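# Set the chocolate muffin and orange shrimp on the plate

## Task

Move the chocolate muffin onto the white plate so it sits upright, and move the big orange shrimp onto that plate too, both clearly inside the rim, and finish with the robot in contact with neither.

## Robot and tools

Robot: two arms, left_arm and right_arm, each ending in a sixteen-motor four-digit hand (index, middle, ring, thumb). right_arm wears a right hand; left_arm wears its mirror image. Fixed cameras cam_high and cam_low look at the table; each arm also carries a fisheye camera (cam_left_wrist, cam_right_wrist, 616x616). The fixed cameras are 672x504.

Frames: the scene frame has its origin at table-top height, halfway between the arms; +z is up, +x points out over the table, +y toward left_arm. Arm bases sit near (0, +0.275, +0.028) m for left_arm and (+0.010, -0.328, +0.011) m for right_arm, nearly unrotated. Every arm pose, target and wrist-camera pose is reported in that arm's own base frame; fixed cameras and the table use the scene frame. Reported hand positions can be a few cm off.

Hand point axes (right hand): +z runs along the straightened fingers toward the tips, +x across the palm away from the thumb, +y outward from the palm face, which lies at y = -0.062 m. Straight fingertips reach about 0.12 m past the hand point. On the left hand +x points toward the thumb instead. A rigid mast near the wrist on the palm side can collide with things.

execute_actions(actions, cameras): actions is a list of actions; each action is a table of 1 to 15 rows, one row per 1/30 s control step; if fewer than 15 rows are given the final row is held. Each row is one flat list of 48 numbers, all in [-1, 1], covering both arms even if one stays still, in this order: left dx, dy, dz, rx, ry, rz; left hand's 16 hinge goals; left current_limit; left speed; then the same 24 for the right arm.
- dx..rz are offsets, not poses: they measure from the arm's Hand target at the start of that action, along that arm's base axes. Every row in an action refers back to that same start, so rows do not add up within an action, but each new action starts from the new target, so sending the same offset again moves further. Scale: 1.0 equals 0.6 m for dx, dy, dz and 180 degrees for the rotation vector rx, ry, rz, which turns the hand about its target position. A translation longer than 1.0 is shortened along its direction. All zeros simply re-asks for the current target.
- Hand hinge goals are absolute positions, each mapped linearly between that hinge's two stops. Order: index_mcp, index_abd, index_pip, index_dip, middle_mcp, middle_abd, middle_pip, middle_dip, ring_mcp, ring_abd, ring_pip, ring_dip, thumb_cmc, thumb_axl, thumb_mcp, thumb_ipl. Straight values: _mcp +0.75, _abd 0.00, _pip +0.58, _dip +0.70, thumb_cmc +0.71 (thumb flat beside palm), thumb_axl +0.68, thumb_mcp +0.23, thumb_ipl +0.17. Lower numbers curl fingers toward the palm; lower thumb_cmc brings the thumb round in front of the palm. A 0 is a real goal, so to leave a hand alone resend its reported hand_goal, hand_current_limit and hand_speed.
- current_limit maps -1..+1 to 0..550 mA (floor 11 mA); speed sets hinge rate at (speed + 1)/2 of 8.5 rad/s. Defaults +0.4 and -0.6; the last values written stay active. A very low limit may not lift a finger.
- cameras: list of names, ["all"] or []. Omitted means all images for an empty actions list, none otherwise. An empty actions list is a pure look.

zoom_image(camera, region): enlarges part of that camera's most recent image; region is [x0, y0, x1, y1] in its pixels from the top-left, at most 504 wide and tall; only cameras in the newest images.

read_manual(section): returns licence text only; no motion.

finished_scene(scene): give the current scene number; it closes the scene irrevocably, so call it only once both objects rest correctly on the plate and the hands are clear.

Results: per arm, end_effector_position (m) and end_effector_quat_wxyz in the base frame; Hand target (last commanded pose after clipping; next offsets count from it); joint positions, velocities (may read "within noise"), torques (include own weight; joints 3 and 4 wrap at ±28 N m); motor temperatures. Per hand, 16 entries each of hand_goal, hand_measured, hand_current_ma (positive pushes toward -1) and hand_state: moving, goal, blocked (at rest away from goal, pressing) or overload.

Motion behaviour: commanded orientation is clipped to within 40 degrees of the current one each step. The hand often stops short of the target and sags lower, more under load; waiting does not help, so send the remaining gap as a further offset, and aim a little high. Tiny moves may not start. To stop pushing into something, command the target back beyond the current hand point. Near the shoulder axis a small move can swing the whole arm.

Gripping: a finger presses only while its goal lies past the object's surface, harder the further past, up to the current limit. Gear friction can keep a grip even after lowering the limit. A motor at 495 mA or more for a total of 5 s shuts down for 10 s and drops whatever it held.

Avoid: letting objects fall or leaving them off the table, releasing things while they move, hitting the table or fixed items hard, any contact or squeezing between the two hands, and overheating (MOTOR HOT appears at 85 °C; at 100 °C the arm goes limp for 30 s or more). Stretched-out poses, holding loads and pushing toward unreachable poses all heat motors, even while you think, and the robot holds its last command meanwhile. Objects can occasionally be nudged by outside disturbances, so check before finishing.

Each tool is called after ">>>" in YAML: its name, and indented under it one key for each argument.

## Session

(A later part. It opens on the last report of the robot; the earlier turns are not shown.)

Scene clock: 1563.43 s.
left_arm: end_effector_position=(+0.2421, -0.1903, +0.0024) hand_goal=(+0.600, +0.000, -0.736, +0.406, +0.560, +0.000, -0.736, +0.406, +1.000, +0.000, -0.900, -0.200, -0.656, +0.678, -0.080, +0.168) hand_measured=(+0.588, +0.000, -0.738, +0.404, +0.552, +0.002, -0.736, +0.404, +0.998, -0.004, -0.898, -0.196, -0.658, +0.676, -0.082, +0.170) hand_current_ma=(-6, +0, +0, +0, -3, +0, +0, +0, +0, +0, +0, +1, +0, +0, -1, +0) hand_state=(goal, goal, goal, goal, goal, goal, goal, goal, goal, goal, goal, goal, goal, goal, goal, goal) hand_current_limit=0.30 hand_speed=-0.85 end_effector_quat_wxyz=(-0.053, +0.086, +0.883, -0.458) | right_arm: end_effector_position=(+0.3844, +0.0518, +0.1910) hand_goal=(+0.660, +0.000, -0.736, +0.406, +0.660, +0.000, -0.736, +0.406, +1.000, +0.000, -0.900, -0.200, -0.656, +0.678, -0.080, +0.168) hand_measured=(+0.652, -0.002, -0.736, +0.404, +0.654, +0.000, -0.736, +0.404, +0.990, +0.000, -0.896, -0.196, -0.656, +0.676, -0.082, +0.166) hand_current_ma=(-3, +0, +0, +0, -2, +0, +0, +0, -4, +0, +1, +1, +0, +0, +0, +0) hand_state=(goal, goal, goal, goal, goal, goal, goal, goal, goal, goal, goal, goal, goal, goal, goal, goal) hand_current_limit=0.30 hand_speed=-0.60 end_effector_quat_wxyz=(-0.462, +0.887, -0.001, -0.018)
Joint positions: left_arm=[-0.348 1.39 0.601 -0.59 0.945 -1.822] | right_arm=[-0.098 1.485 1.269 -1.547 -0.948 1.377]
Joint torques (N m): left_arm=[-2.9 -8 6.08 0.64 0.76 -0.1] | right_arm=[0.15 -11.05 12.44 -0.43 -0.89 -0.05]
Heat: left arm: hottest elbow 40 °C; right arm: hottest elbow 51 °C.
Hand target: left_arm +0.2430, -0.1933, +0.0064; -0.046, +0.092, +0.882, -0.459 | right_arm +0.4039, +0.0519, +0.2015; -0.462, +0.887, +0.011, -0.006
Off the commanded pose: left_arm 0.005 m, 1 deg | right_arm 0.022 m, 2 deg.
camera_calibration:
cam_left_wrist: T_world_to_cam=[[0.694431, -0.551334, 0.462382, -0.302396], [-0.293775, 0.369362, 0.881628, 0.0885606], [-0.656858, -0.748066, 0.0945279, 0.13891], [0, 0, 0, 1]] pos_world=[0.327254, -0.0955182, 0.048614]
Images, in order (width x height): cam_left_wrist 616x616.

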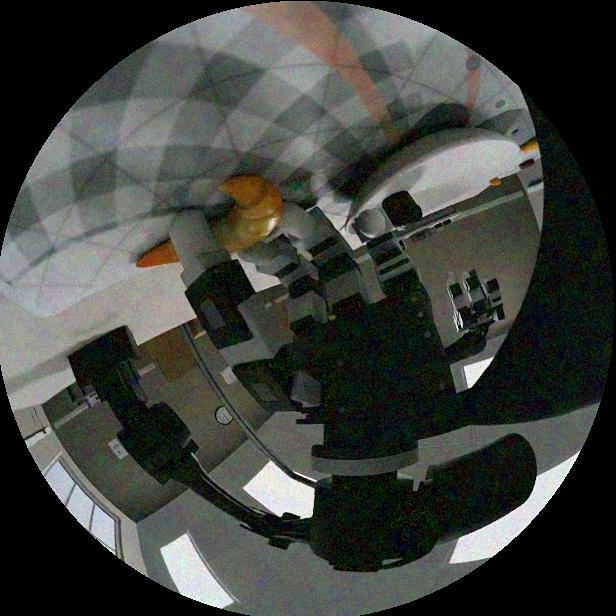

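>>> execute_actions:
  actions: []
  cameras: ["cam_left_wrist", "cam_high"]

Scene clock: 1602.37 s.
left_arm: end_effector_position=(+0.2421, -0.1903, +0.0024) hand_goal=(+0.600, +0.000, -0.736, +0.406, +0.560, +0.000, -0.736, +0.406, +1.000, +0.000, -0.900, -0.200, -0.656, +0.678, -0.080, +0.168) hand_measured=(+0.588, +0.000, -0.738, +0.404, +0.552, +0.002, -0.736, +0.404, +0.998, -0.004, -0.898, -0.196, -0.658, +0.676, -0.082, +0.170) hand_current_ma=(-6, +0, +0, +0, -3, +0, +0, +0, +0, +0, +0, +1, +0, +0, -1, +0) hand_state=(goal, goal, goal, goal, goal, goal, goal, goal, goal, goal, goal, goal, goal, goal, goal, goal) hand_current_limit=0.30 hand_speed=-0.85 end_effector_quat_wxyz=(-0.053, +0.086, +0.883, -0.458) | right_arm: end_effector_position=(+0.3844, +0.0518, +0.1910) hand_goal=(+0.660, +0.000, -0.736, +0.406, +0.660, +0.000, -0.736, +0.406, +1.000, +0.000, -0.900, -0.200, -0.656, +0.678, -0.080, +0.168) hand_measured=(+0.652, -0.002, -0.736, +0.404, +0.654, +0.000, -0.736, +0.404, +0.990, +0.000, -0.896, -0.196, -0.656, +0.676, -0.082, +0.166) hand_current_ma=(-3, +0, +0, +0, -2, +0, +0, +0, -4, +0, +1, +1, +0, +0, +0, +0) hand_state=(goal, goal, goal, goal, goal, goal, goal, goal, goal, goal, goal, goal, goal, goal, goal, goal) hand_current_limit=0.30 hand_speed=-0.60 end_effector_quat_wxyz=(-0.462, +0.887, -0.001, -0.018)
Joint positions: left_arm=[-0.348 1.39 0.601 -0.59 0.945 -1.822] | right_arm=[-0.098 1.485 1.269 -1.547 -0.948 1.377]
Joint velocities: within noise
Joint torques (N m): left_arm=[-3.08 -7.94 6.12 0.65 0.75 -0.1] | right_arm=[0.03 -11.11 12.44 -0.46 -0.89 -0.05]
Motor temperatures (°C): left_arm=[28 32 40 29 31 29] | right_arm=[29 33 51 27 34 29]
Heat: left arm: hottest elbow 40 °C; right arm: hottest elbow 51 °C.
Hand target: left_arm +0.2430, -0.1933, +0.0064; -0.046, +0.092, +0.882, -0.459 | right_arm +0.4039, +0.0519, +0.2015; -0.462, +0.887, +0.011, -0.006
Off the commanded pose: left_arm 0.005 m, 1 deg | right_arm 0.022 m, 2 deg.
camera_calibration:
cam_left_wrist: T_world_to_cam=[[0.694431, -0.551334, 0.462382, -0.302396], [-0.293775, 0.369362, 0.881628, 0.0885606], [-0.656858, -0.748066, 0.0945279, 0.13891], [0, 0, 0, 1]] pos_world=[0.327254, -0.0955182, 0.048614]
Images, in order (width x height): cam_high 672x504, cam_left_wrist 616x616.

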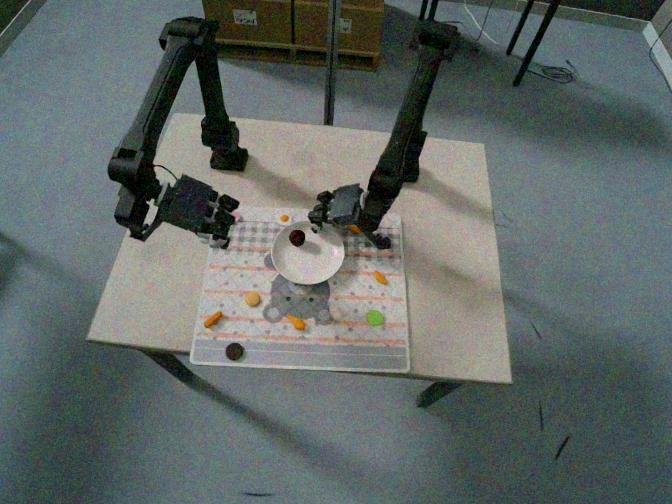

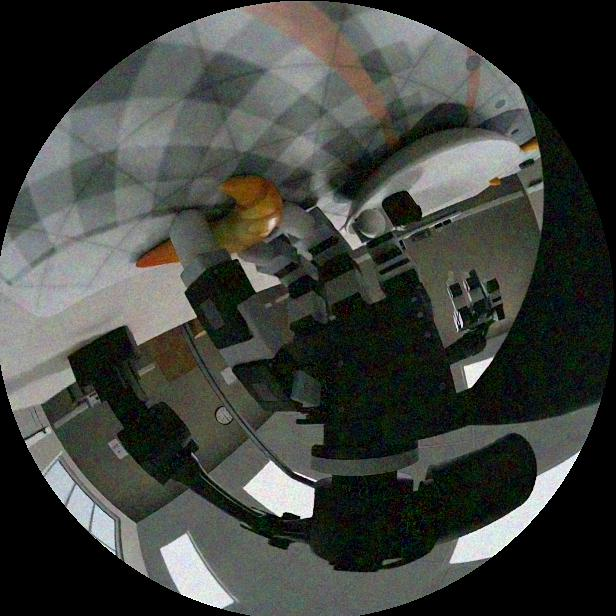

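>>> zoom_image:
  camera: "cam_left_wrist"
  region: [120, 140, 370, 300]

Scaled by 2.016 from the camera's 616x616 image, which has a finer 880x880 frame.

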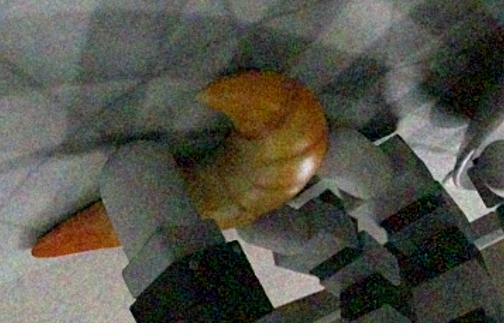

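>>> execute_actions:
  actions:
    - [[0.0125,0.0033,0.011,0,0,0,0.6,0,-0.737,0.406,0.56,0,-0.737,0.406,1,0,-0.9,-0.2,-0.657,0.677,-0.08,0.168,-0.3,-0.85,0,0,0,0,0,0,0.66,0,-0.737,0.406,0.66,0,-0.737,0.406,1,0,-0.9,-0.2,-0.657,0.677,-0.08,0.168,-0.3,-0.6]]
  cameras: ["cam_left_wrist"]

>>> zoom_image:
  camera: "cam_left_wrist"
  region: [120, 140, 370, 300]

Scene clock: 1639.47 s.
left_arm: end_effector_position=(+0.2388, -0.1889, +0.0028) hand_goal=(+0.600, +0.000, -0.736, +0.406, +0.560, +0.000, -0.736, +0.406, +1.000, +0.000, -0.900, -0.200, -0.656, +0.678, -0.080, +0.168) hand_measured=(+0.588, +0.000, -0.736, +0.404, +0.552, +0.002, -0.736, +0.404, +1.000, -0.004, -0.898, -0.196, -0.658, +0.676, -0.082, +0.170) hand_current_ma=(-6, +0, +0, +0, -3, +0, +0, +0, +0, -1, +0, +1, +0, +0, -1, +0) hand_state=(goal, goal, goal, goal, goal, goal, goal, goal, goal, goal, goal, goal, goal, goal, goal, goal) hand_current_limit=-0.30 hand_speed=-0.85 end_effector_quat_wxyz=(-0.058, +0.087, +0.884, -0.456) | right_arm: end_effector_position=(+0.3844, +0.0518, +0.1910) hand_goal=(+0.660, +0.000, -0.736, +0.406, +0.660, +0.000, -0.736, +0.406, +1.000, +0.000, -0.900, -0.200, -0.656, +0.678, -0.080, +0.168) hand_measured=(+0.652, -0.002, -0.736, +0.404, +0.654, +0.000, -0.736, +0.404, +0.990, +0.000, -0.896, -0.196, -0.656, +0.676, -0.082, +0.166) hand_current_ma=(-3, +0, +0, +0, -2, +0, +0, +0, -4, +0, +1, +1, +0, +0, +0, +0) hand_state=(goal, goal, goal, goal, goal, goal, goal, goal, goal, goal, goal, goal, goal, goal, goal, goal) hand_current_limit=-0.30 hand_speed=-0.60 end_effector_quat_wxyz=(-0.462, +0.887, -0.001, -0.018)
Joint positions: left_arm=[-0.348 1.388 0.601 -0.609 0.945 -1.813] | right_arm=[-0.098 1.485 1.269 -1.547 -0.948 1.377]
Joint torques (N m): left_arm=[-1.9 -7.36 8.17 -0.34 0.87 0.03] | right_arm=[0.21 -11.11 12.45 -0.44 -0.89 -0.05]
Heat: left arm: hottest elbow 39 °C; right arm: hottest elbow 51 °C.
Hand target: left_arm +0.2505, -0.1913, +0.0129; -0.046, +0.092, +0.882, -0.459 | right_arm +0.4039, +0.0519, +0.2015; -0.462, +0.887, +0.011, -0.006
Off the commanded pose: left_arm 0.016 m, 2 deg | right_arm 0.022 m, 2 deg.
camera_calibration:
cam_left_wrist: T_world_to_cam=[[0.695639, -0.556795, 0.453945, -0.300774], [-0.284115, 0.367142, 0.885712, 0.0840018], [-0.659822, -0.745108, 0.0972046, 0.139042], [0, 0, 0, 1]] pos_world=[0.324839, -0.094709, 0.0486179]
Images, in order (width x height): cam_left_wrist 616x616.

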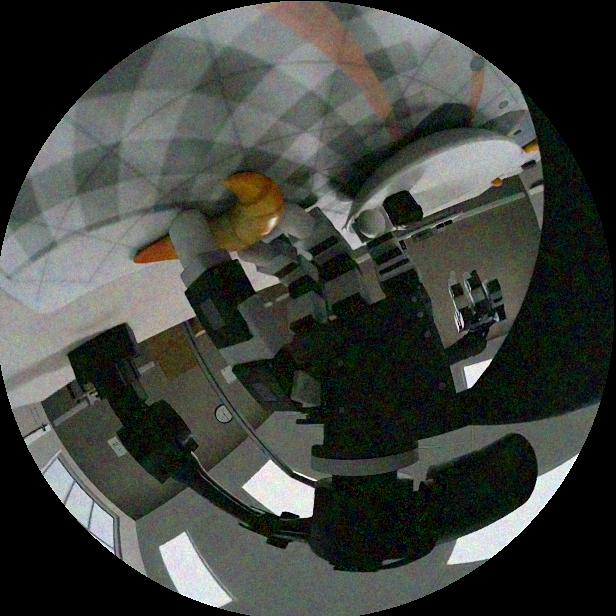

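Scaled by 2.016 from the camera's 616x616 image, which has a finer 880x880 frame.

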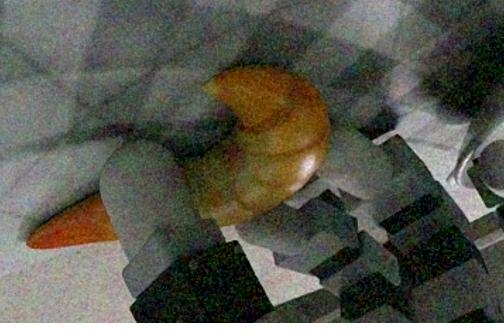

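>>> execute_actions:
  actions:
    - [[0.008,0.002,0.006,0,0,0,0.6,0,-0.737,0.406,0.56,0,-0.737,0.406,1,0,-0.9,-0.2,-0.657,0.677,-0.08,0.168,-0.3,-0.85,0,0,0,0,0,0,0.66,0,-0.737,0.406,0.66,0,-0.737,0.406,1,0,-0.9,-0.2,-0.657,0.677,-0.08,0.168,-0.3,-0.6]]
  cameras: ["cam_left_wrist"]

>>> zoom_image:
  camera: "cam_left_wrist"
  region: [120, 140, 370, 300]

Scene clock: 1652.90 s.
left_arm: end_effector_position=(+0.2383, -0.1868, +0.0051) hand_goal=(+0.600, +0.000, -0.736, +0.406, +0.560, +0.000, -0.736, +0.406, +1.000, +0.000, -0.900, -0.200, -0.656, +0.678, -0.080, +0.168) hand_measured=(+0.588, +0.000, -0.736, +0.404, +0.554, +0.002, -0.736, +0.404, +1.000, -0.004, -0.898, -0.196, -0.658, +0.676, -0.082, +0.170) hand_current_ma=(-6, +0, +0, +0, -2, +0, +0, +0, +0, -1, +0, +1, +0, +0, -1, +0) hand_state=(goal, goal, goal, goal, goal, goal, goal, goal, goal, goal, goal, goal, goal, goal, goal, goal) hand_current_limit=-0.30 hand_speed=-0.85 end_effector_quat_wxyz=(-0.063, +0.084, +0.884, -0.455) | right_arm: end_effector_position=(+0.3844, +0.0518, +0.1910) hand_goal=(+0.660, +0.000, -0.736, +0.406, +0.660, +0.000, -0.736, +0.406, +1.000, +0.000, -0.900, -0.200, -0.656, +0.678, -0.080, +0.168) hand_measured=(+0.652, -0.002, -0.736, +0.404, +0.654, +0.000, -0.736, +0.404, +0.990, +0.000, -0.896, -0.196, -0.656, +0.676, -0.082, +0.166) hand_current_ma=(-3, +0, +0, +0, -2, +0, +0, +0, -4, +0, +1, +1, +0, +0, +0, +0) hand_state=(goal, goal, goal, goal, goal, goal, goal, goal, goal, goal, goal, goal, goal, goal, goal, goal) hand_current_limit=-0.30 hand_speed=-0.60 end_effector_quat_wxyz=(-0.462, +0.887, -0.001, -0.018)
Joint positions: left_arm=[-0.343 1.388 0.61 -0.639 0.946 -1.802] | right_arm=[-0.098 1.485 1.269 -1.547 -0.948 1.377]
Joint torques (N m): left_arm=[-1.79 -7.24 8.81 -0.13 0.91 0.09] | right_arm=[0.21 -11.16 12.44 -0.44 -0.89 -0.05]
Heat: left arm: hottest elbow 39 °C; right arm: hottest elbow 51 °C.
Hand target: left_arm +0.2553, -0.1902, +0.0166; -0.046, +0.092, +0.882, -0.459 | right_arm +0.4039, +0.0519, +0.2015; -0.462, +0.887, +0.011, -0.006
Off the commanded pose: left_arm 0.021 m, 2 deg | right_arm 0.022 m, 2 deg.
camera_calibration:
cam_left_wrist: T_world_to_cam=[[0.69978, -0.55938, 0.444298, -0.301752], [-0.274379, 0.363779, 0.890158, 0.0780653], [-0.659563, -0.744821, 0.101083, 0.140018], [0, 0, 0, 1]] pos_world=[0.32493, -0.0929048, 0.0504242]
Images, in order (width x height): cam_left_wrist 616x616.

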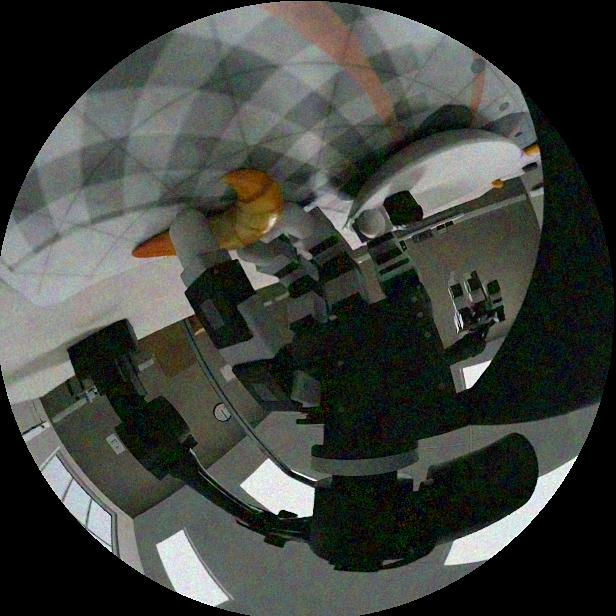

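Scaled by 2.016 from the camera's 616x616 image, which has a finer 880x880 frame.

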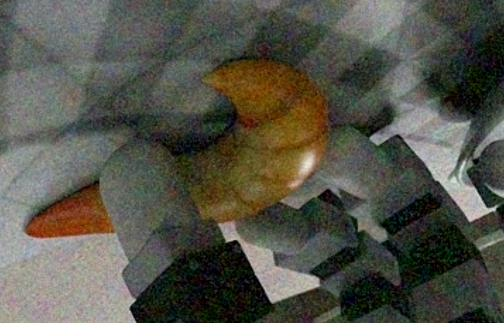

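>>> execute_actions:
  actions:
    - [[0.02,0.0,0.03,0,0,0,0.6,0,-0.737,0.406,0.56,0,-0.737,0.406,1,0,-0.9,-0.2,-0.657,0.677,-0.08,0.168,-0.3,-0.85,0,0,0,0,0,0,0.66,0,-0.737,0.406,0.66,0,-0.737,0.406,1,0,-0.9,-0.2,-0.657,0.677,-0.08,0.168,-0.3,-0.6]]
    - [[0.0,0.0,0.08,0,0,0,0.6,0,-0.737,0.406,0.56,0,-0.737,0.406,1,0,-0.9,-0.2,-0.657,0.677,-0.08,0.168,-0.3,-0.85,0,0,0,0,0,0,0.66,0,-0.737,0.406,0.66,0,-0.737,0.406,1,0,-0.9,-0.2,-0.657,0.677,-0.08,0.168,-0.3,-0.6]]
  cameras: ["cam_left_wrist"]

>>> zoom_image:
  camera: "cam_left_wrist"
  region: [120, 100, 370, 300]

Scene clock: 1669.47 s.
left_arm: end_effector_position=(+0.2494, -0.1870, +0.0694) hand_goal=(+0.600, +0.000, -0.736, +0.406, +0.560, +0.000, -0.736, +0.406, +1.000, +0.000, -0.900, -0.200, -0.656, +0.678, -0.080, +0.168) hand_measured=(+0.590, +0.000, -0.736, +0.404, +0.554, +0.002, -0.736, +0.404, +0.996, -0.004, -0.898, -0.196, -0.658, +0.676, -0.082, +0.170) hand_current_ma=(-5, +0, +0, +0, -2, +0, +0, +0, -1, -1, +0, +1, +0, +0, -1, +0) hand_state=(goal, goal, goal, goal, goal, goal, goal, goal, goal, goal, goal, goal, goal, goal, goal, goal) hand_current_limit=-0.30 hand_speed=-0.85 end_effector_quat_wxyz=(-0.065, +0.082, +0.885, -0.454) | right_arm: end_effector_position=(+0.3844, +0.0518, +0.1910) hand_goal=(+0.660, +0.000, -0.736, +0.406, +0.660, +0.000, -0.736, +0.406, +1.000, +0.000, -0.900, -0.200, -0.656, +0.678, -0.080, +0.168) hand_measured=(+0.652, -0.002, -0.736, +0.404, +0.654, +0.000, -0.736, +0.404, +0.990, +0.000, -0.896, -0.196, -0.656, +0.676, -0.082, +0.166) hand_current_ma=(-3, +0, +0, +0, -2, +0, +0, +0, -4, +0, +1, +1, +0, +0, +0, +0) hand_state=(goal, goal, goal, goal, goal, goal, goal, goal, goal, goal, goal, goal, goal, goal, goal, goal) hand_current_limit=-0.30 hand_speed=-0.60 end_effector_quat_wxyz=(-0.462, +0.887, -0.001, -0.018)
Joint positions: left_arm=[-0.331 1.285 0.729 -0.88 0.947 -1.786] | right_arm=[-0.098 1.485 1.269 -1.547 -0.948 1.377]
Joint torques (N m): left_arm=[-1.73 -6.42 10.33 -0.02 0.94 0.12] | right_arm=[0.09 -11.16 12.42 -0.49 -0.9 -0.06]
Heat: left arm: hottest elbow 40 °C; right arm: hottest elbow 51 °C.
Hand target: left_arm +0.2673, -0.1902, +0.0826; -0.046, +0.092, +0.882, -0.459 | right_arm +0.4039, +0.0519, +0.2015; -0.462, +0.887, +0.011, -0.006
Off the commanded pose: left_arm 0.022 m, 3 deg | right_arm 0.022 m, 2 deg.
camera_calibration:
cam_left_wrist: T_world_to_cam=[[0.703435, -0.558822, 0.439201, -0.338632], [-0.269927, 0.361598, 0.892405, 0.0223342], [-0.65751, -0.746301, 0.103519, 0.139763], [0, 0, 0, 1]] pos_world=[0.33613, -0.0930061, 0.114328]
Images, in order (width x height): cam_left_wrist 616x616.

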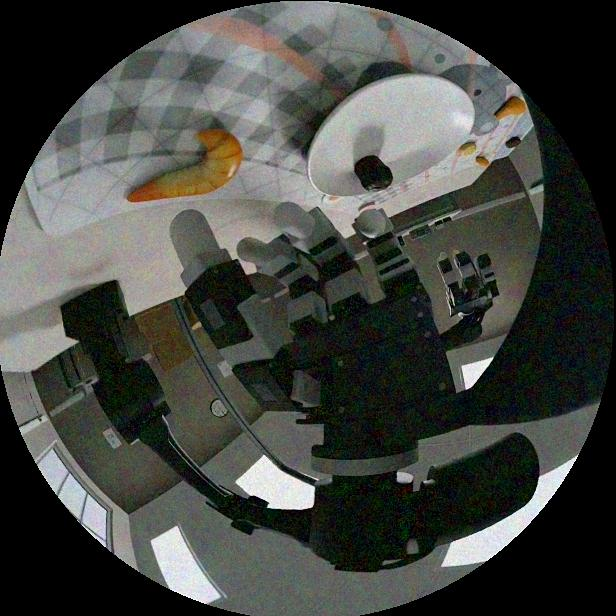

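Scaled by 2.016 from the camera's 616x616 image, which has a finer 880x880 frame.

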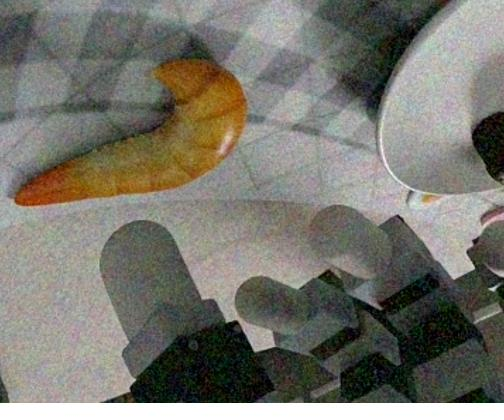

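>>> execute_actions:
  actions:
    - [[-0.036,0.004,-0.066,0,0,-0.0556,0.6,0,-0.737,0.406,0.58,0,-0.737,0.406,1,0,-0.9,-0.2,-0.657,0.677,-0.08,0.168,-0.3,-0.85,0,0,0,0,0,0,0.66,0,-0.737,0.406,0.66,0,-0.737,0.406,1,0,-0.9,-0.2,-0.657,0.677,-0.08,0.168,-0.3,-0.6]]
    - [[0,0,-0.028,0,0,0,0.6,0,-0.737,0.406,0.58,0,-0.737,0.406,1,0,-0.9,-0.2,-0.657,0.677,-0.08,0.168,-0.3,-0.85,0,0,0,0,0,0,0.66,0,-0.737,0.406,0.66,0,-0.737,0.406,1,0,-0.9,-0.2,-0.657,0.677,-0.08,0.168,-0.3,-0.6]]
  cameras: ["cam_left_wrist"]

>>> zoom_image:
  camera: "cam_left_wrist"
  region: [120, 100, 370, 300]

Scene clock: 1728.30 s.
left_arm: end_effector_position=(+0.2422, -0.1838, +0.0271) hand_goal=(+0.600, +0.000, -0.736, +0.406, +0.580, +0.000, -0.736, +0.406, +1.000, +0.000, -0.900, -0.200, -0.656, +0.678, -0.080, +0.168) hand_measured=(+0.590, +0.000, -0.736, +0.404, +0.572, +0.002, -0.736, +0.404, +0.996, -0.004, -0.898, -0.196, -0.658, +0.676, -0.082, +0.170) hand_current_ma=(-5, +0, +0, +0, -4, +0, +0, +0, -1, -1, +0, +1, +0, +0, -1, +0) hand_state=(goal, goal, goal, goal, goal, goal, goal, goal, goal, goal, goal, goal, goal, goal, goal, goal) hand_current_limit=-0.30 hand_speed=-0.85 end_effector_quat_wxyz=(-0.091, +0.157, +0.874, -0.451) | right_arm: end_effector_position=(+0.3844, +0.0518, +0.1910) hand_goal=(+0.660, +0.000, -0.736, +0.406, +0.660, +0.000, -0.736, +0.406, +1.000, +0.000, -0.900, -0.200, -0.656, +0.678, -0.080, +0.168) hand_measured=(+0.652, -0.002, -0.736, +0.404, +0.654, +0.000, -0.736, +0.404, +0.990, +0.000, -0.896, -0.196, -0.656, +0.676, -0.082, +0.166) hand_current_ma=(-3, +0, +0, +0, -2, +0, +0, +0, -4, +0, +1, +1, +0, +0, +0, +0) hand_state=(goal, goal, goal, goal, goal, goal, goal, goal, goal, goal, goal, goal, goal, goal, goal, goal) hand_current_limit=-0.30 hand_speed=-0.60 end_effector_quat_wxyz=(-0.462, +0.887, -0.001, -0.018)
Joint positions: left_arm=[-0.339 1.412 0.715 -0.929 0.956 -1.526] | right_arm=[-0.098 1.485 1.269 -1.547 -0.948 1.377]
Joint torques (N m): left_arm=[-2.78 -6.89 6.63 0.31 0.97 0.11] | right_arm=[0.03 -11.05 12.45 -0.46 -0.89 -0.05]
Heat: left arm: hottest elbow 41 °C; right arm: hottest elbow 51 °C.
Hand target: left_arm +0.2457, -0.1877, +0.0262; -0.086, +0.169, +0.871, -0.453 | right_arm +0.4039, +0.0519, +0.2015; -0.462, +0.887, +0.011, -0.006
Off the commanded pose: left_arm 0.005 m, 2 deg | right_arm 0.022 m, 2 deg.
camera_calibration:
cam_left_wrist: T_world_to_cam=[[0.597348, -0.657924, 0.458598, -0.306248], [-0.226767, 0.40993, 0.883479, 0.0556214], [-0.769254, -0.631739, 0.0956757, 0.190106], [0, 0, 0, 1]] pos_world=[0.341789, -0.104191, 0.0731157]
Images, in order (width x height): cam_left_wrist 616x616.

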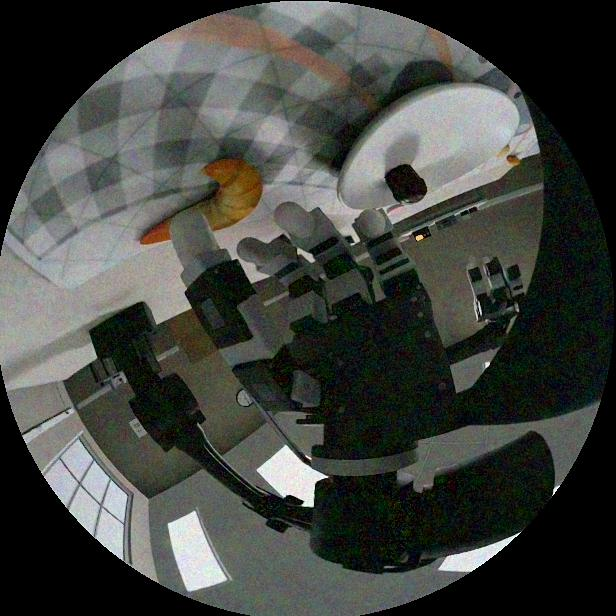

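Scaled by 2.016 from the camera's 616x616 image, which has a finer 880x880 frame.

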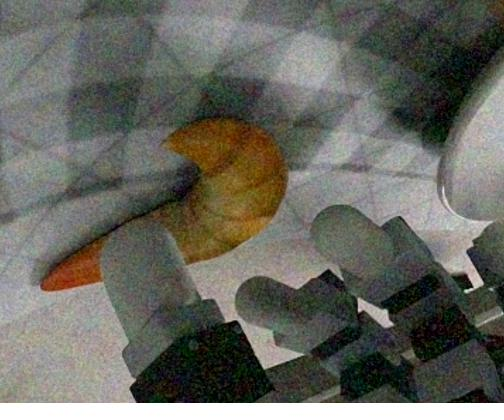

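>>> execute_actions:
  actions:
    - [[0.004,-0.002,-0.023,0,0,0,0.6,0,-0.737,0.406,0.58,0,-0.737,0.406,1,0,-0.9,-0.2,-0.657,0.677,-0.08,0.168,-0.3,-0.85,0,0,0,0,0,0,0.66,0,-0.737,0.406,0.66,0,-0.737,0.406,1,0,-0.9,-0.2,-0.657,0.677,-0.08,0.168,-0.3,-0.6]]
  cameras: ["cam_left_wrist"]

>>> zoom_image:
  camera: "cam_left_wrist"
  region: [120, 100, 370, 300]

Scene clock: 1742.23 s.
left_arm: end_effector_position=(+0.2457, -0.1850, +0.0138) hand_goal=(+0.600, +0.000, -0.736, +0.406, +0.580, +0.000, -0.736, +0.406, +1.000, +0.000, -0.900, -0.200, -0.656, +0.678, -0.080, +0.168) hand_measured=(+0.590, +0.000, -0.736, +0.404, +0.572, +0.002, -0.736, +0.404, +0.996, -0.004, -0.898, -0.196, -0.658, +0.676, -0.082, +0.170) hand_current_ma=(-5, +0, +0, +0, -4, +0, +0, +0, -1, -1, +0, +1, +0, +0, -1, +0) hand_state=(goal, goal, goal, goal, goal, goal, goal, goal, goal, goal, goal, goal, goal, goal, goal, goal) hand_current_limit=-0.30 hand_speed=-0.85 end_effector_quat_wxyz=(-0.090, +0.158, +0.873, -0.452) | right_arm: end_effector_position=(+0.3844, +0.0518, +0.1910) hand_goal=(+0.660, +0.000, -0.736, +0.406, +0.660, +0.000, -0.736, +0.406, +1.000, +0.000, -0.900, -0.200, -0.656, +0.678, -0.080, +0.168) hand_measured=(+0.652, -0.002, -0.736, +0.404, +0.654, +0.000, -0.736, +0.404, +0.990, +0.000, -0.896, -0.196, -0.656, +0.676, -0.082, +0.166) hand_current_ma=(-3, +0, +0, +0, -2, +0, +0, +0, -4, +0, +1, +1, +0, +0, +0, +0) hand_state=(goal, goal, goal, goal, goal, goal, goal, goal, goal, goal, goal, goal, goal, goal, goal, goal) hand_current_limit=-0.30 hand_speed=-0.60 end_effector_quat_wxyz=(-0.462, +0.887, -0.001, -0.018)
Joint positions: left_arm=[-0.339 1.448 0.707 -0.881 0.956 -1.525] | right_arm=[-0.098 1.485 1.269 -1.547 -0.948 1.377]
Joint torques (N m): left_arm=[-2.96 -7 6.32 0.4 0.97 0.09] | right_arm=[0.26 -11.05 12.45 -0.44 -0.89 -0.05]
Heat: left arm: hottest elbow 41 °C; right arm: hottest elbow 51 °C.
Hand target: left_arm +0.2481, -0.1889, +0.0124; -0.086, +0.169, +0.871, -0.453 | right_arm +0.4039, +0.0519, +0.2015; -0.462, +0.887, +0.011, -0.006
Off the commanded pose: left_arm 0.005 m, 1 deg | right_arm 0.022 m, 2 deg.
camera_calibration:
cam_left_wrist: T_world_to_cam=[[0.595288, -0.657425, 0.461978, -0.302506], [-0.229839, 0.411606, 0.881904, 0.0698109], [-0.769939, -0.631168, 0.093922, 0.193479], [0, 0, 0, 1]] pos_world=[0.345091, -0.105492, 0.0600127]
Images, in order (width x height): cam_left_wrist 616x616.

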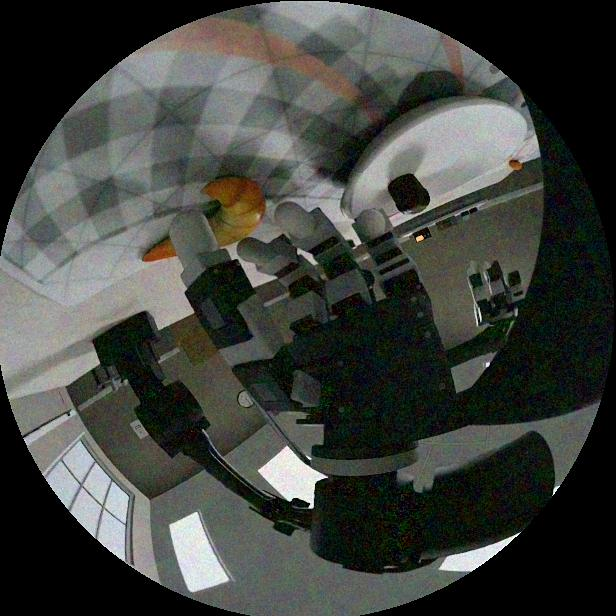

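Scaled by 2.016 from the camera's 616x616 image, which has a finer 880x880 frame.

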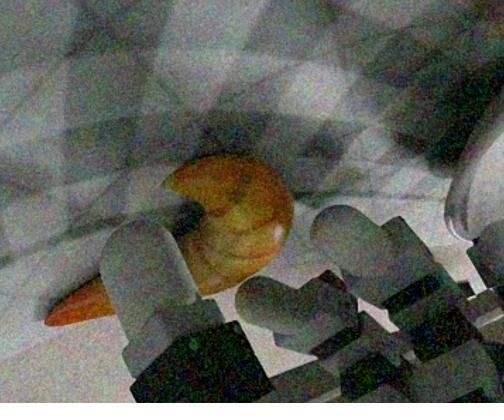

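>>> execute_actions:
  actions:
    - [[-0.001,0.0,-0.0083,0,0,0,0.58,0,-0.737,0.406,0.56,0,-0.737,0.406,1,0,-0.9,-0.2,-0.657,0.677,-0.1,0.168,0.2,-0.87,0,0,0,0,0,0,0.66,0,-0.737,0.406,0.66,0,-0.737,0.406,1,0,-0.9,-0.2,-0.657,0.677,-0.08,0.168,-0.3,-0.6]]
    - [[0,0,0,0,0,0,0.55,0,-0.737,0.406,0.53,0,-0.737,0.406,1,0,-0.9,-0.2,-0.657,0.677,-0.12,0.168,0.2,-0.87,0,0,0,0,0,0,0.66,0,-0.737,0.406,0.66,0,-0.737,0.406,1,0,-0.9,-0.2,-0.657,0.677,-0.08,0.168,-0.3,-0.6]]
    - [[0,0,0,0,0,0,0.52,0,-0.737,0.406,0.5,0,-0.737,0.406,1,0,-0.9,-0.2,-0.657,0.677,-0.15,0.168,0.2,-0.87,0,0,0,0,0,0,0.66,0,-0.737,0.406,0.66,0,-0.737,0.406,1,0,-0.9,-0.2,-0.657,0.677,-0.08,0.168,-0.3,-0.6]]
  cameras: ["cam_left_wrist"]

>>> zoom_image:
  camera: "cam_left_wrist"
  region: [120, 100, 370, 300]

Scene clock: 1758.00 s.
left_arm: end_effector_position=(+0.2468, -0.1858, +0.0104) hand_goal=(+0.520, +0.000, -0.736, +0.406, +0.500, +0.000, -0.736, +0.406, +1.000, +0.000, -0.900, -0.200, -0.656, +0.678, -0.150, +0.168) hand_measured=(+0.520, +0.000, -0.736, +0.404, +0.500, +0.002, -0.736, +0.404, +0.996, -0.004, -0.898, -0.196, -0.658, +0.676, -0.148, +0.170) hand_current_ma=(+0, +0, +0, +0, +0, +0, +0, +0, -1, -1, +0, +1, +0, +0, +0, +0) hand_state=(goal, goal, goal, goal, goal, goal, goal, goal, goal, goal, goal, goal, goal, goal, goal, goal) hand_current_limit=0.20 hand_speed=-0.87 end_effector_quat_wxyz=(-0.087, +0.160, +0.873, -0.452) | right_arm: end_effector_position=(+0.3844, +0.0518, +0.1910) hand_goal=(+0.660, +0.000, -0.736, +0.406, +0.660, +0.000, -0.736, +0.406, +1.000, +0.000, -0.900, -0.200, -0.656, +0.678, -0.080, +0.168) hand_measured=(+0.652, -0.002, -0.736, +0.404, +0.654, +0.000, -0.736, +0.404, +0.990, +0.000, -0.896, -0.196, -0.656, +0.676, -0.082, +0.166) hand_current_ma=(-3, +0, +0, +0, -2, +0, +0, +0, -4, +0, +1, +1, +0, +0, +0, +0) hand_state=(goal, goal, goal, goal, goal, goal, goal, goal, goal, goal, goal, goal, goal, goal, goal, goal) hand_current_limit=-0.30 hand_speed=-0.60 end_effector_quat_wxyz=(-0.462, +0.887, -0.001, -0.018)
Joint positions: left_arm=[-0.34 1.454 0.702 -0.863 0.957 -1.525] | right_arm=[-0.098 1.485 1.269 -1.547 -0.948 1.377]
Joint torques (N m): left_arm=[-2.9 -6.77 6.09 0.31 0.95 0.08] | right_arm=[0.09 -11.16 12.44 -0.47 -0.89 -0.05]
Heat: left arm: hottest elbow 40 °C; right arm: hottest elbow 52 °C.
Hand target: left_arm +0.2476, -0.1890, +0.0075; -0.086, +0.169, +0.871, -0.453 | right_arm +0.4039, +0.0519, +0.2015; -0.462, +0.887, +0.011, -0.006
Off the commanded pose: left_arm 0.004 m, 1 deg | right_arm 0.022 m, 2 deg.
camera_calibration:
cam_left_wrist: T_world_to_cam=[[0.591732, -0.656549, 0.467758, -0.301103], [-0.235455, 0.414184, 0.879212, 0.0751991], [-0.770983, -0.630393, 0.0904979, 0.194708], [0, 0, 0, 1]] pos_world=[0.345995, -0.106093, 0.0571067]
Images, in order (width x height): cam_left_wrist 616x616.

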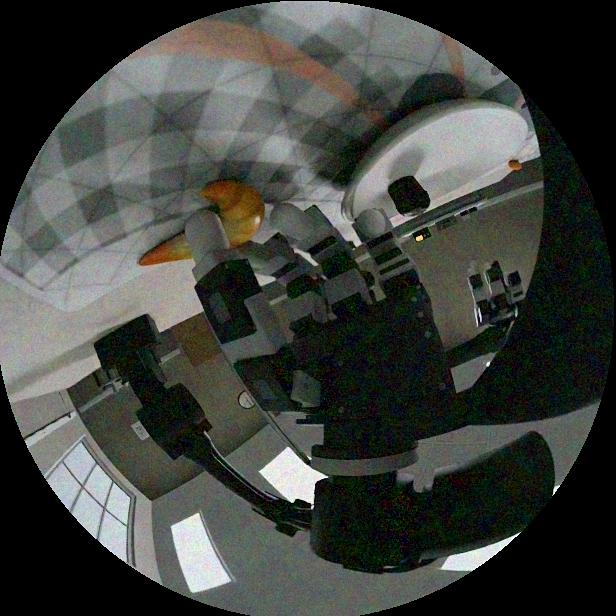

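Scaled by 2.016 from the camera's 616x616 image, which has a finer 880x880 frame.

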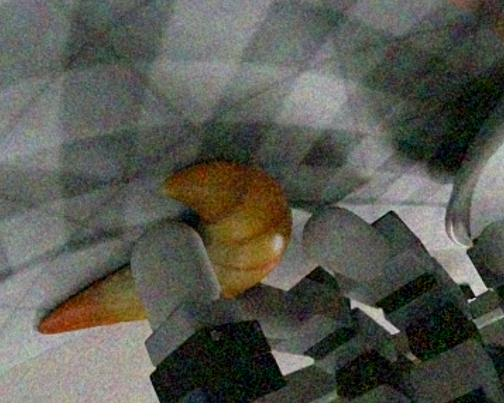

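>>> execute_actions:
  actions:
    - [[-0.003,0.001,-0.004,0,0,0,0.49,0,-0.737,0.406,0.48,0,-0.737,0.406,1,0,-0.9,-0.2,-0.657,0.677,-0.17,0.168,0.2,-0.87,0,0,0,0,0,0,0.66,0,-0.737,0.406,0.66,0,-0.737,0.406,1,0,-0.9,-0.2,-0.657,0.677,-0.08,0.168,-0.3,-0.6]]
    - [[0,0,0,0,0,0,0.46,0,-0.737,0.406,0.46,0,-0.737,0.406,1,0,-0.9,-0.2,-0.657,0.677,-0.19,0.168,0.2,-0.87,0,0,0,0,0,0,0.66,0,-0.737,0.406,0.66,0,-0.737,0.406,1,0,-0.9,-0.2,-0.657,0.677,-0.08,0.168,-0.3,-0.6]]
  cameras: ["cam_left_wrist"]

>>> zoom_image:
  camera: "cam_left_wrist"
  region: [120, 100, 370, 300]

Scene clock: 1766.33 s.
left_arm: end_effector_position=(+0.2467, -0.1860, +0.0091) hand_goal=(+0.460, +0.000, -0.736, +0.406, +0.460, +0.000, -0.736, +0.406, +1.000, +0.000, -0.900, -0.200, -0.656, +0.678, -0.190, +0.168) hand_measured=(+0.468, +0.000, -0.736, +0.404, +0.460, +0.002, -0.736, +0.404, +0.996, -0.004, -0.898, -0.196, -0.658, +0.676, -0.172, +0.170) hand_current_ma=(+4, +0, +0, +0, +0, +0, +0, +0, -1, -1, +0, +1, +0, +0, +16, +1) hand_state=(goal, goal, goal, goal, goal, goal, goal, goal, goal, goal, goal, goal, goal, goal, goal, goal) hand_current_limit=0.20 hand_speed=-0.87 end_effector_quat_wxyz=(-0.085, +0.161, +0.873, -0.453) | right_arm: end_effector_position=(+0.3844, +0.0518, +0.1910) hand_goal=(+0.660, +0.000, -0.736, +0.406, +0.660, +0.000, -0.736, +0.406, +1.000, +0.000, -0.900, -0.200, -0.656, +0.678, -0.080, +0.168) hand_measured=(+0.652, -0.002, -0.736, +0.404, +0.654, +0.000, -0.736, +0.404, +0.990, +0.000, -0.896, -0.196, -0.656, +0.676, -0.082, +0.166) hand_current_ma=(-3, +0, +0, +0, -2, +0, +0, +0, -4, +0, +1, +1, +0, +0, +0, +0) hand_state=(goal, goal, goal, goal, goal, goal, goal, goal, goal, goal, goal, goal, goal, goal, goal, goal) hand_current_limit=-0.30 hand_speed=-0.60 end_effector_quat_wxyz=(-0.462, +0.887, -0.001, -0.018)
Joint positions: left_arm=[-0.34 1.454 0.697 -0.853 0.958 -1.525] | right_arm=[-0.098 1.485 1.269 -1.547 -0.948 1.377]
Joint torques (N m): left_arm=[-2.84 -6.65 5.86 0.29 0.87 0.08] | right_arm=[0.15 -11.05 12.44 -0.44 -0.9 -0.04]
Heat: left arm: hottest elbow 40 °C; right arm: hottest elbow 52 °C.
Hand target: left_arm +0.2458, -0.1884, +0.0051; -0.086, +0.169, +0.871, -0.453 | right_arm +0.4039, +0.0519, +0.2015; -0.462, +0.887, +0.011, -0.006
Off the commanded pose: left_arm 0.005 m, 1 deg | right_arm 0.022 m, 2 deg.
camera_calibration:
cam_left_wrist: T_world_to_cam=[[0.589781, -0.655065, 0.47228, -0.299853], [-0.239123, 0.416937, 0.876917, 0.0779166], [-0.771349, -0.630122, 0.0892607, 0.194748], [0, 0, 0, 1]] pos_world=[0.345698, -0.106195, 0.0559051]
Images, in order (width x height): cam_left_wrist 616x616.

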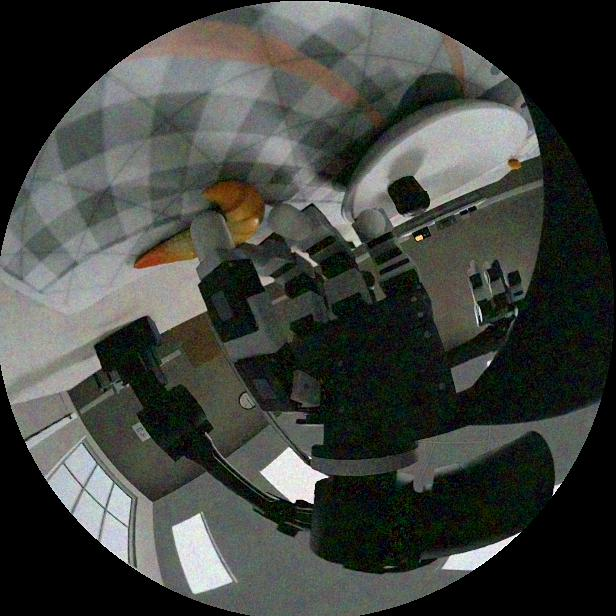

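Scaled by 2.016 from the camera's 616x616 image, which has a finer 880x880 frame.

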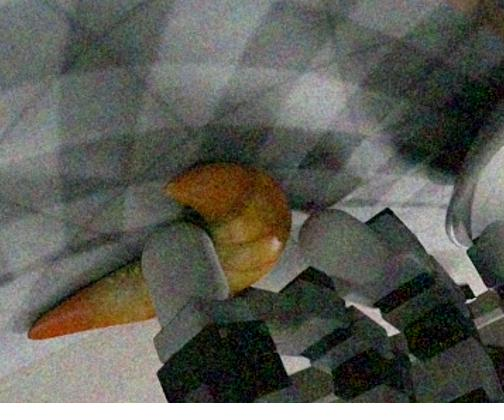

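>>> execute_actions:
  actions:
    - [[0,0,0,0,0,0,0.44,0,-0.737,0.406,0.43,0,-0.737,0.406,1,0,-0.9,-0.2,-0.657,0.677,-0.21,0.168,0.2,-0.87,0,0,0,0,0,0,0.66,0,-0.737,0.406,0.66,0,-0.737,0.406,1,0,-0.9,-0.2,-0.657,0.677,-0.08,0.168,-0.3,-0.6]]
    - [[0,0,0,0,0,0,0.41,0,-0.737,0.406,0.4,0,-0.737,0.406,1,0,-0.9,-0.2,-0.657,0.677,-0.26,0.168,0.3,-0.87,0,0,0,0,0,0,0.66,0,-0.737,0.406,0.66,0,-0.737,0.406,1,0,-0.9,-0.2,-0.657,0.677,-0.08,0.168,-0.3,-0.6]]

Scene clock: 1774.73 s.
left_arm: end_effector_position=(+0.2467, -0.1860, +0.0091) hand_goal=(+0.410, +0.000, -0.736, +0.406, +0.400, +0.000, -0.736, +0.406, +1.000, +0.000, -0.900, -0.200, -0.656, +0.678, -0.260, +0.168) hand_measured=(+0.440, +0.000, -0.734, +0.404, +0.400, +0.002, -0.736, +0.404, +0.996, -0.004, -0.898, -0.196, -0.674, +0.670, -0.200, +0.182) hand_current_ma=(+30, +0, +0, +0, +0, +0, +0, +0, -1, -1, +0, +1, -11, -4, +132, +11) hand_state=(blocked, goal, goal, goal, goal, goal, goal, goal, goal, goal, goal, goal, goal, goal, blocked, goal) hand_current_limit=0.30 hand_speed=-0.87 end_effector_quat_wxyz=(-0.085, +0.161, +0.873, -0.453) | right_arm: end_effector_position=(+0.3844, +0.0518, +0.1910) hand_goal=(+0.660, +0.000, -0.736, +0.406, +0.660, +0.000, -0.736, +0.406, +1.000, +0.000, -0.900, -0.200, -0.656, +0.678, -0.080, +0.168) hand_measured=(+0.652, -0.002, -0.736, +0.404, +0.654, +0.000, -0.736, +0.404, +0.990, +0.000, -0.896, -0.196, -0.656, +0.676, -0.082, +0.166) hand_current_ma=(-3, +0, +0, +0, -2, +0, +0, +0, -4, +0, +1, +1, +0, +0, +0, +0) hand_state=(goal, goal, goal, goal, goal, goal, goal, goal, goal, goal, goal, goal, goal, goal, goal, goal) hand_current_limit=-0.30 hand_speed=-0.60 end_effector_quat_wxyz=(-0.462, +0.887, -0.001, -0.018)
Joint positions: left_arm=[-0.34 1.454 0.697 -0.853 0.958 -1.525] | right_arm=[-0.098 1.485 1.269 -1.547 -0.948 1.377]
Joint torques (N m): left_arm=[-3.02 -6.65 5.89 0.29 0.87 0.08] | right_arm=[0.15 -11.05 12.41 -0.49 -0.89 -0.05]
Heat: left arm: hottest elbow 40 °C; right arm: hottest elbow 52 °C.
Hand target: left_arm +0.2458, -0.1884, +0.0051; -0.086, +0.169, +0.871, -0.453 | right_arm +0.4039, +0.0519, +0.2015; -0.462, +0.887, +0.011, -0.006
Off the commanded pose: left_arm 0.005 m, 1 deg | right_arm 0.022 m, 2 deg.

>>> execute_actions:
  actions: []
  cameras: ["cam_left_wrist"]

>>> zoom_image:
  camera: "cam_left_wrist"
  region: [120, 130, 340, 290]

Scene clock: 1788.67 s.
left_arm: end_effector_position=(+0.2467, -0.1860, +0.0091) hand_goal=(+0.410, +0.000, -0.736, +0.406, +0.400, +0.000, -0.736, +0.406, +1.000, +0.000, -0.900, -0.200, -0.656, +0.678, -0.260, +0.168) hand_measured=(+0.440, +0.000, -0.734, +0.404, +0.400, +0.002, -0.736, +0.404, +0.996, -0.004, -0.898, -0.196, -0.674, +0.670, -0.200, +0.182) hand_current_ma=(+30, +0, +0, +0, +0, +0, +0, +0, -1, -1, +0, +1, -11, -4, +132, +11) hand_state=(blocked, goal, goal, goal, goal, goal, goal, goal, goal, goal, goal, goal, goal, goal, blocked, goal) hand_current_limit=0.30 hand_speed=-0.87 end_effector_quat_wxyz=(-0.085, +0.161, +0.873, -0.453) | right_arm: end_effector_position=(+0.3844, +0.0518, +0.1910) hand_goal=(+0.660, +0.000, -0.736, +0.406, +0.660, +0.000, -0.736, +0.406, +1.000, +0.000, -0.900, -0.200, -0.656, +0.678, -0.080, +0.168) hand_measured=(+0.652, -0.002, -0.736, +0.404, +0.654, +0.000, -0.736, +0.404, +0.990, +0.000, -0.896, -0.196, -0.656, +0.676, -0.082, +0.166) hand_current_ma=(-3, +0, +0, +0, -2, +0, +0, +0, -4, +0, +1, +1, +0, +0, +0, +0) hand_state=(goal, goal, goal, goal, goal, goal, goal, goal, goal, goal, goal, goal, goal, goal, goal, goal) hand_current_limit=-0.30 hand_speed=-0.60 end_effector_quat_wxyz=(-0.462, +0.887, -0.001, -0.018)
Joint positions: left_arm=[-0.34 1.454 0.697 -0.853 0.958 -1.525] | right_arm=[-0.098 1.485 1.269 -1.547 -0.948 1.377]
Joint velocities: within noise
Joint torques (N m): left_arm=[-2.96 -6.77 5.86 0.28 0.86 0.08] | right_arm=[0.26 -11.16 12.42 -0.46 -0.89 -0.05]
Motor temperatures (°C): left_arm=[28 32 40 29 31 29] | right_arm=[29 33 52 27 34 29]
Heat: left arm: hottest elbow 40 °C; right arm: hottest elbow 52 °C.
Hand target: left_arm +0.2458, -0.1884, +0.0051; -0.086, +0.169, +0.871, -0.453 | right_arm +0.4039, +0.0519, +0.2015; -0.462, +0.887, +0.011, -0.006
Off the commanded pose: left_arm 0.005 m, 1 deg | right_arm 0.022 m, 2 deg.
camera_calibration:
cam_left_wrist: T_world_to_cam=[[0.589781, -0.655065, 0.47228, -0.299853], [-0.239123, 0.416937, 0.876917, 0.0779166], [-0.771349, -0.630122, 0.0892607, 0.194748], [0, 0, 0, 1]] pos_world=[0.345698, -0.106195, 0.0559051]
Images, in order (width x height): cam_left_wrist 616x616.

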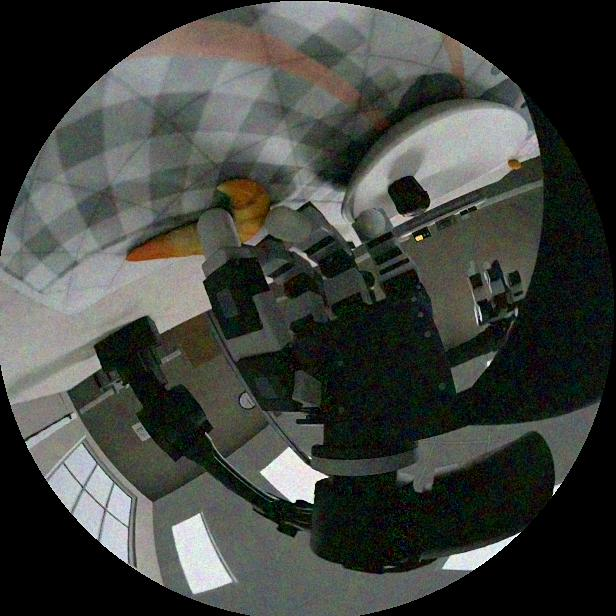

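Scaled by 2.291 from the camera's 616x616 image, which has a finer 880x880 frame.

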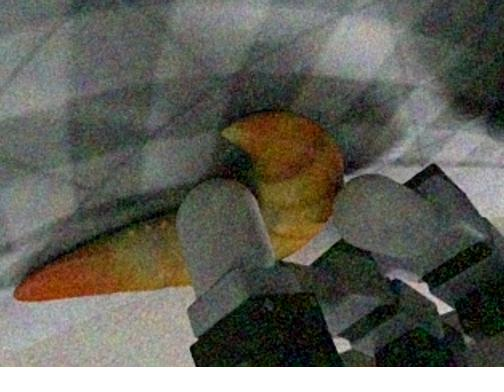

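>>> execute_actions:
  actions:
    - [[0,0,0,0,0,0,0.5,0,-0.737,0.406,0.46,0,-0.737,0.406,1,0,-0.9,-0.2,-0.657,0.677,-0.15,0.168,0.2,-0.87,0,0,0,0,0,0,0.66,0,-0.737,0.406,0.66,0,-0.737,0.406,1,0,-0.9,-0.2,-0.657,0.677,-0.08,0.168,-0.3,-0.6]]
    - [[-0.008,0.003,0,0,0,0,0.5,0,-0.737,0.406,0.48,0,-0.737,0.406,1,0,-0.9,-0.2,-0.657,0.677,-0.14,0.168,0.2,-0.87,0,0,0,0,0,0,0.66,0,-0.737,0.406,0.66,0,-0.737,0.406,1,0,-0.9,-0.2,-0.657,0.677,-0.08,0.168,-0.3,-0.6]]
  cameras: ["cam_left_wrist"]

>>> zoom_image:
  camera: "cam_left_wrist"
  region: [120, 130, 340, 290]

Scene clock: 1821.67 s.
left_arm: end_effector_position=(+0.2446, -0.1861, +0.0079) hand_goal=(+0.500, +0.000, -0.736, +0.406, +0.480, +0.000, -0.736, +0.406, +1.000, +0.000, -0.900, -0.200, -0.656, +0.678, -0.140, +0.168) hand_measured=(+0.488, +0.000, -0.740, +0.404, +0.468, +0.002, -0.738, +0.404, +0.996, -0.004, -0.900, -0.196, -0.658, +0.676, -0.142, +0.170) hand_current_ma=(-7, +0, -1, +0, -6, +0, +0, +0, -1, -1, +0, +1, +0, +0, -1, +0) hand_state=(goal, goal, goal, goal, goal, goal, goal, goal, goal, goal, goal, goal, goal, goal, goal, goal) hand_current_limit=0.20 hand_speed=-0.87 end_effector_quat_wxyz=(-0.086, +0.161, +0.872, -0.455) | right_arm: end_effector_position=(+0.3844, +0.0518, +0.1910) hand_goal=(+0.660, +0.000, -0.736, +0.406, +0.660, +0.000, -0.736, +0.406, +1.000, +0.000, -0.900, -0.200, -0.656, +0.678, -0.080, +0.168) hand_measured=(+0.652, -0.002, -0.736, +0.404, +0.654, +0.000, -0.736, +0.404, +0.990, +0.000, -0.896, -0.196, -0.656, +0.676, -0.082, +0.166) hand_current_ma=(-3, +0, +0, +0, -2, +0, +0, +0, -4, +0, +1, +1, +0, +0, +0, +0) hand_state=(goal, goal, goal, goal, goal, goal, goal, goal, goal, goal, goal, goal, goal, goal, goal, goal) hand_current_limit=-0.30 hand_speed=-0.60 end_effector_quat_wxyz=(-0.462, +0.887, -0.001, -0.018)
Joint positions: left_arm=[-0.34 1.454 0.691 -0.849 0.963 -1.525] | right_arm=[-0.098 1.485 1.269 -1.547 -0.948 1.377]
Joint torques (N m): left_arm=[-2.9 -7.65 5.27 0.17 0.67 0.08] | right_arm=[0.15 -10.99 12.42 -0.47 -0.89 -0.06]
Heat: left arm: hottest elbow 39 °C; right arm: hottest elbow 52 °C.
Hand target: left_arm +0.2410, -0.1866, +0.0051; -0.086, +0.169, +0.871, -0.453 | right_arm +0.4039, +0.0519, +0.2015; -0.462, +0.887, +0.011, -0.006
Off the commanded pose: left_arm 0.005 m, 1 deg | right_arm 0.022 m, 2 deg.
camera_calibration:
cam_left_wrist: T_world_to_cam=[[0.591196, -0.65328, 0.472983, -0.298098], [-0.236472, 0.420269, 0.876045, 0.0784563], [-0.771083, -0.629761, 0.0939791, 0.193116], [0, 0, 0, 1]] pos_world=[0.343695, -0.106098, 0.0541153]
Images, in order (width x height): cam_left_wrist 616x616.

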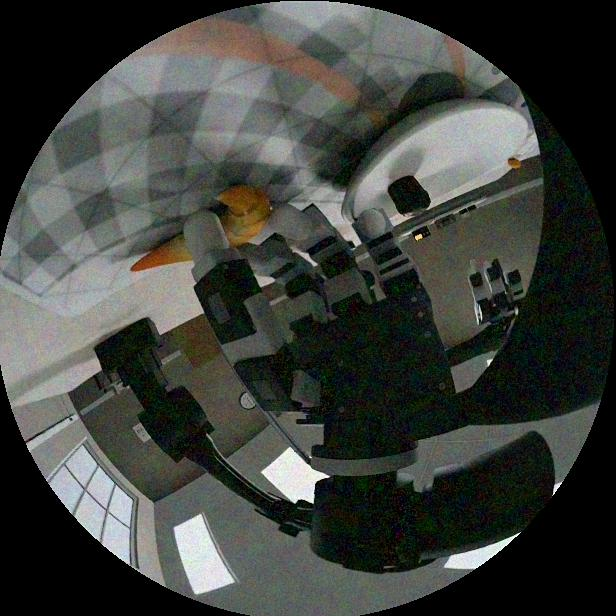

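Scaled by 2.291 from the camera's 616x616 image, which has a finer 880x880 frame.

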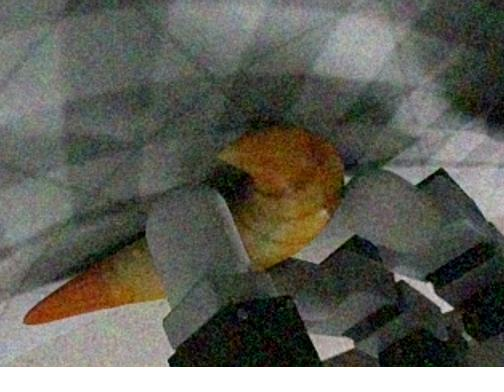

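>>> execute_actions:
  actions:
    - [[0,0,0,0,0,0,0.55,0,-0.737,0.406,0.55,0,-0.737,0.406,1,0,-0.9,-0.2,-0.657,0.677,-0.12,0.168,0.2,-0.85,0,0,0,0,0,0,0.66,0,-0.737,0.406,0.66,0,-0.737,0.406,1,0,-0.9,-0.2,-0.657,0.677,-0.08,0.168,-0.3,-0.6]]
    - [[-0.0017,0.006,0.0023,0,0,-0.0556,0.55,0,-0.737,0.406,0.55,0,-0.737,0.406,1,0,-0.9,-0.2,-0.657,0.677,-0.12,0.168,0.2,-0.87,0,0,0,0,0,0,0.66,0,-0.737,0.406,0.66,0,-0.737,0.406,1,0,-0.9,-0.2,-0.657,0.677,-0.08,0.168,-0.3,-0.6]]
  cameras: ["cam_left_wrist"]

>>> zoom_image:
  camera: "cam_left_wrist"
  region: [120, 130, 340, 290]

Scene clock: 1859.63 s.
left_arm: end_effector_position=(+0.2328, -0.1788, +0.0041) hand_goal=(+0.550, +0.000, -0.736, +0.406, +0.550, +0.000, -0.736, +0.406, +1.000, +0.000, -0.900, -0.200, -0.656, +0.678, -0.120, +0.168) hand_measured=(+0.540, +0.000, -0.736, +0.404, +0.542, +0.002, -0.736, +0.404, +0.998, -0.006, -0.900, -0.196, -0.658, +0.676, -0.120, +0.170) hand_current_ma=(-4, +0, +0, +0, -4, +0, +0, +0, +0, -1, +0, +1, +0, +0, +0, +0) hand_state=(goal, goal, goal, goal, goal, goal, goal, goal, goal, goal, goal, goal, goal, goal, goal, goal) hand_current_limit=0.20 hand_speed=-0.87 end_effector_quat_wxyz=(-0.123, +0.236, +0.855, -0.446) | right_arm: end_effector_position=(+0.3844, +0.0518, +0.1910) hand_goal=(+0.660, +0.000, -0.736, +0.406, +0.660, +0.000, -0.736, +0.406, +1.000, +0.000, -0.900, -0.200, -0.656, +0.678, -0.080, +0.168) hand_measured=(+0.652, -0.002, -0.736, +0.404, +0.654, +0.000, -0.736, +0.404, +0.990, +0.000, -0.896, -0.196, -0.656, +0.676, -0.082, +0.166) hand_current_ma=(-3, +0, +0, +0, -2, +0, +0, +0, -4, +0, +1, +1, +0, +0, +0, +0) hand_state=(goal, goal, goal, goal, goal, goal, goal, goal, goal, goal, goal, goal, goal, goal, goal, goal) hand_current_limit=-0.30 hand_speed=-0.60 end_effector_quat_wxyz=(-0.462, +0.887, -0.001, -0.018)
Joint positions: left_arm=[-0.35 1.511 0.733 -1.056 0.936 -1.248] | right_arm=[-0.098 1.485 1.269 -1.547 -0.948 1.377]
Joint torques (N m): left_arm=[-2.96 -6.65 7.64 -1.06 0.61 0.04] | right_arm=[0.15 -11.11 12.45 -0.46 -0.89 -0.05]
Heat: left arm: hottest elbow 39 °C; right arm: hottest elbow 52 °C.
Hand target: left_arm +0.2400, -0.1830, +0.0065; -0.125, +0.244, +0.853, -0.444 | right_arm +0.4039, +0.0519, +0.2015; -0.462, +0.887, +0.011, -0.006
Off the commanded pose: left_arm 0.009 m, 1 deg | right_arm 0.022 m, 2 deg.
camera_calibration:
cam_left_wrist: T_world_to_cam=[[0.468794, -0.744848, 0.474798, -0.272458], [-0.164346, 0.454586, 0.875409, 0.0651999], [-0.867884, -0.488418, 0.0906945, 0.236808], [0, 0, 0, 1]] pos_world=[0.343964, -0.116918, 0.0508087]
Images, in order (width x height): cam_left_wrist 616x616.

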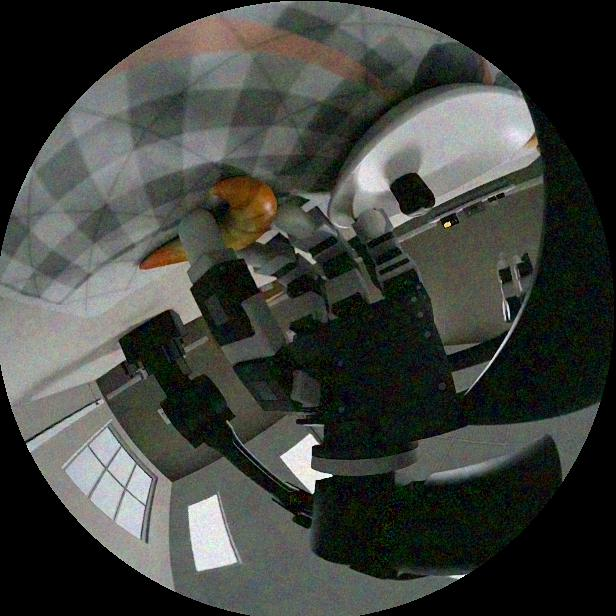

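Scaled by 2.291 from the camera's 616x616 image, which has a finer 880x880 frame.

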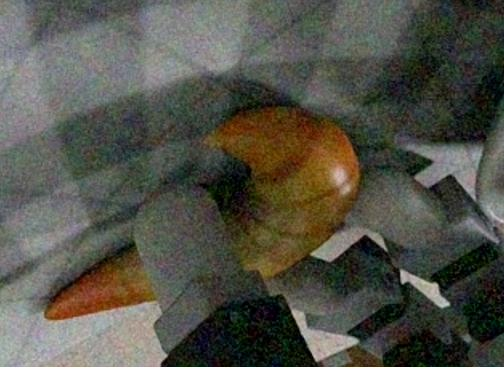

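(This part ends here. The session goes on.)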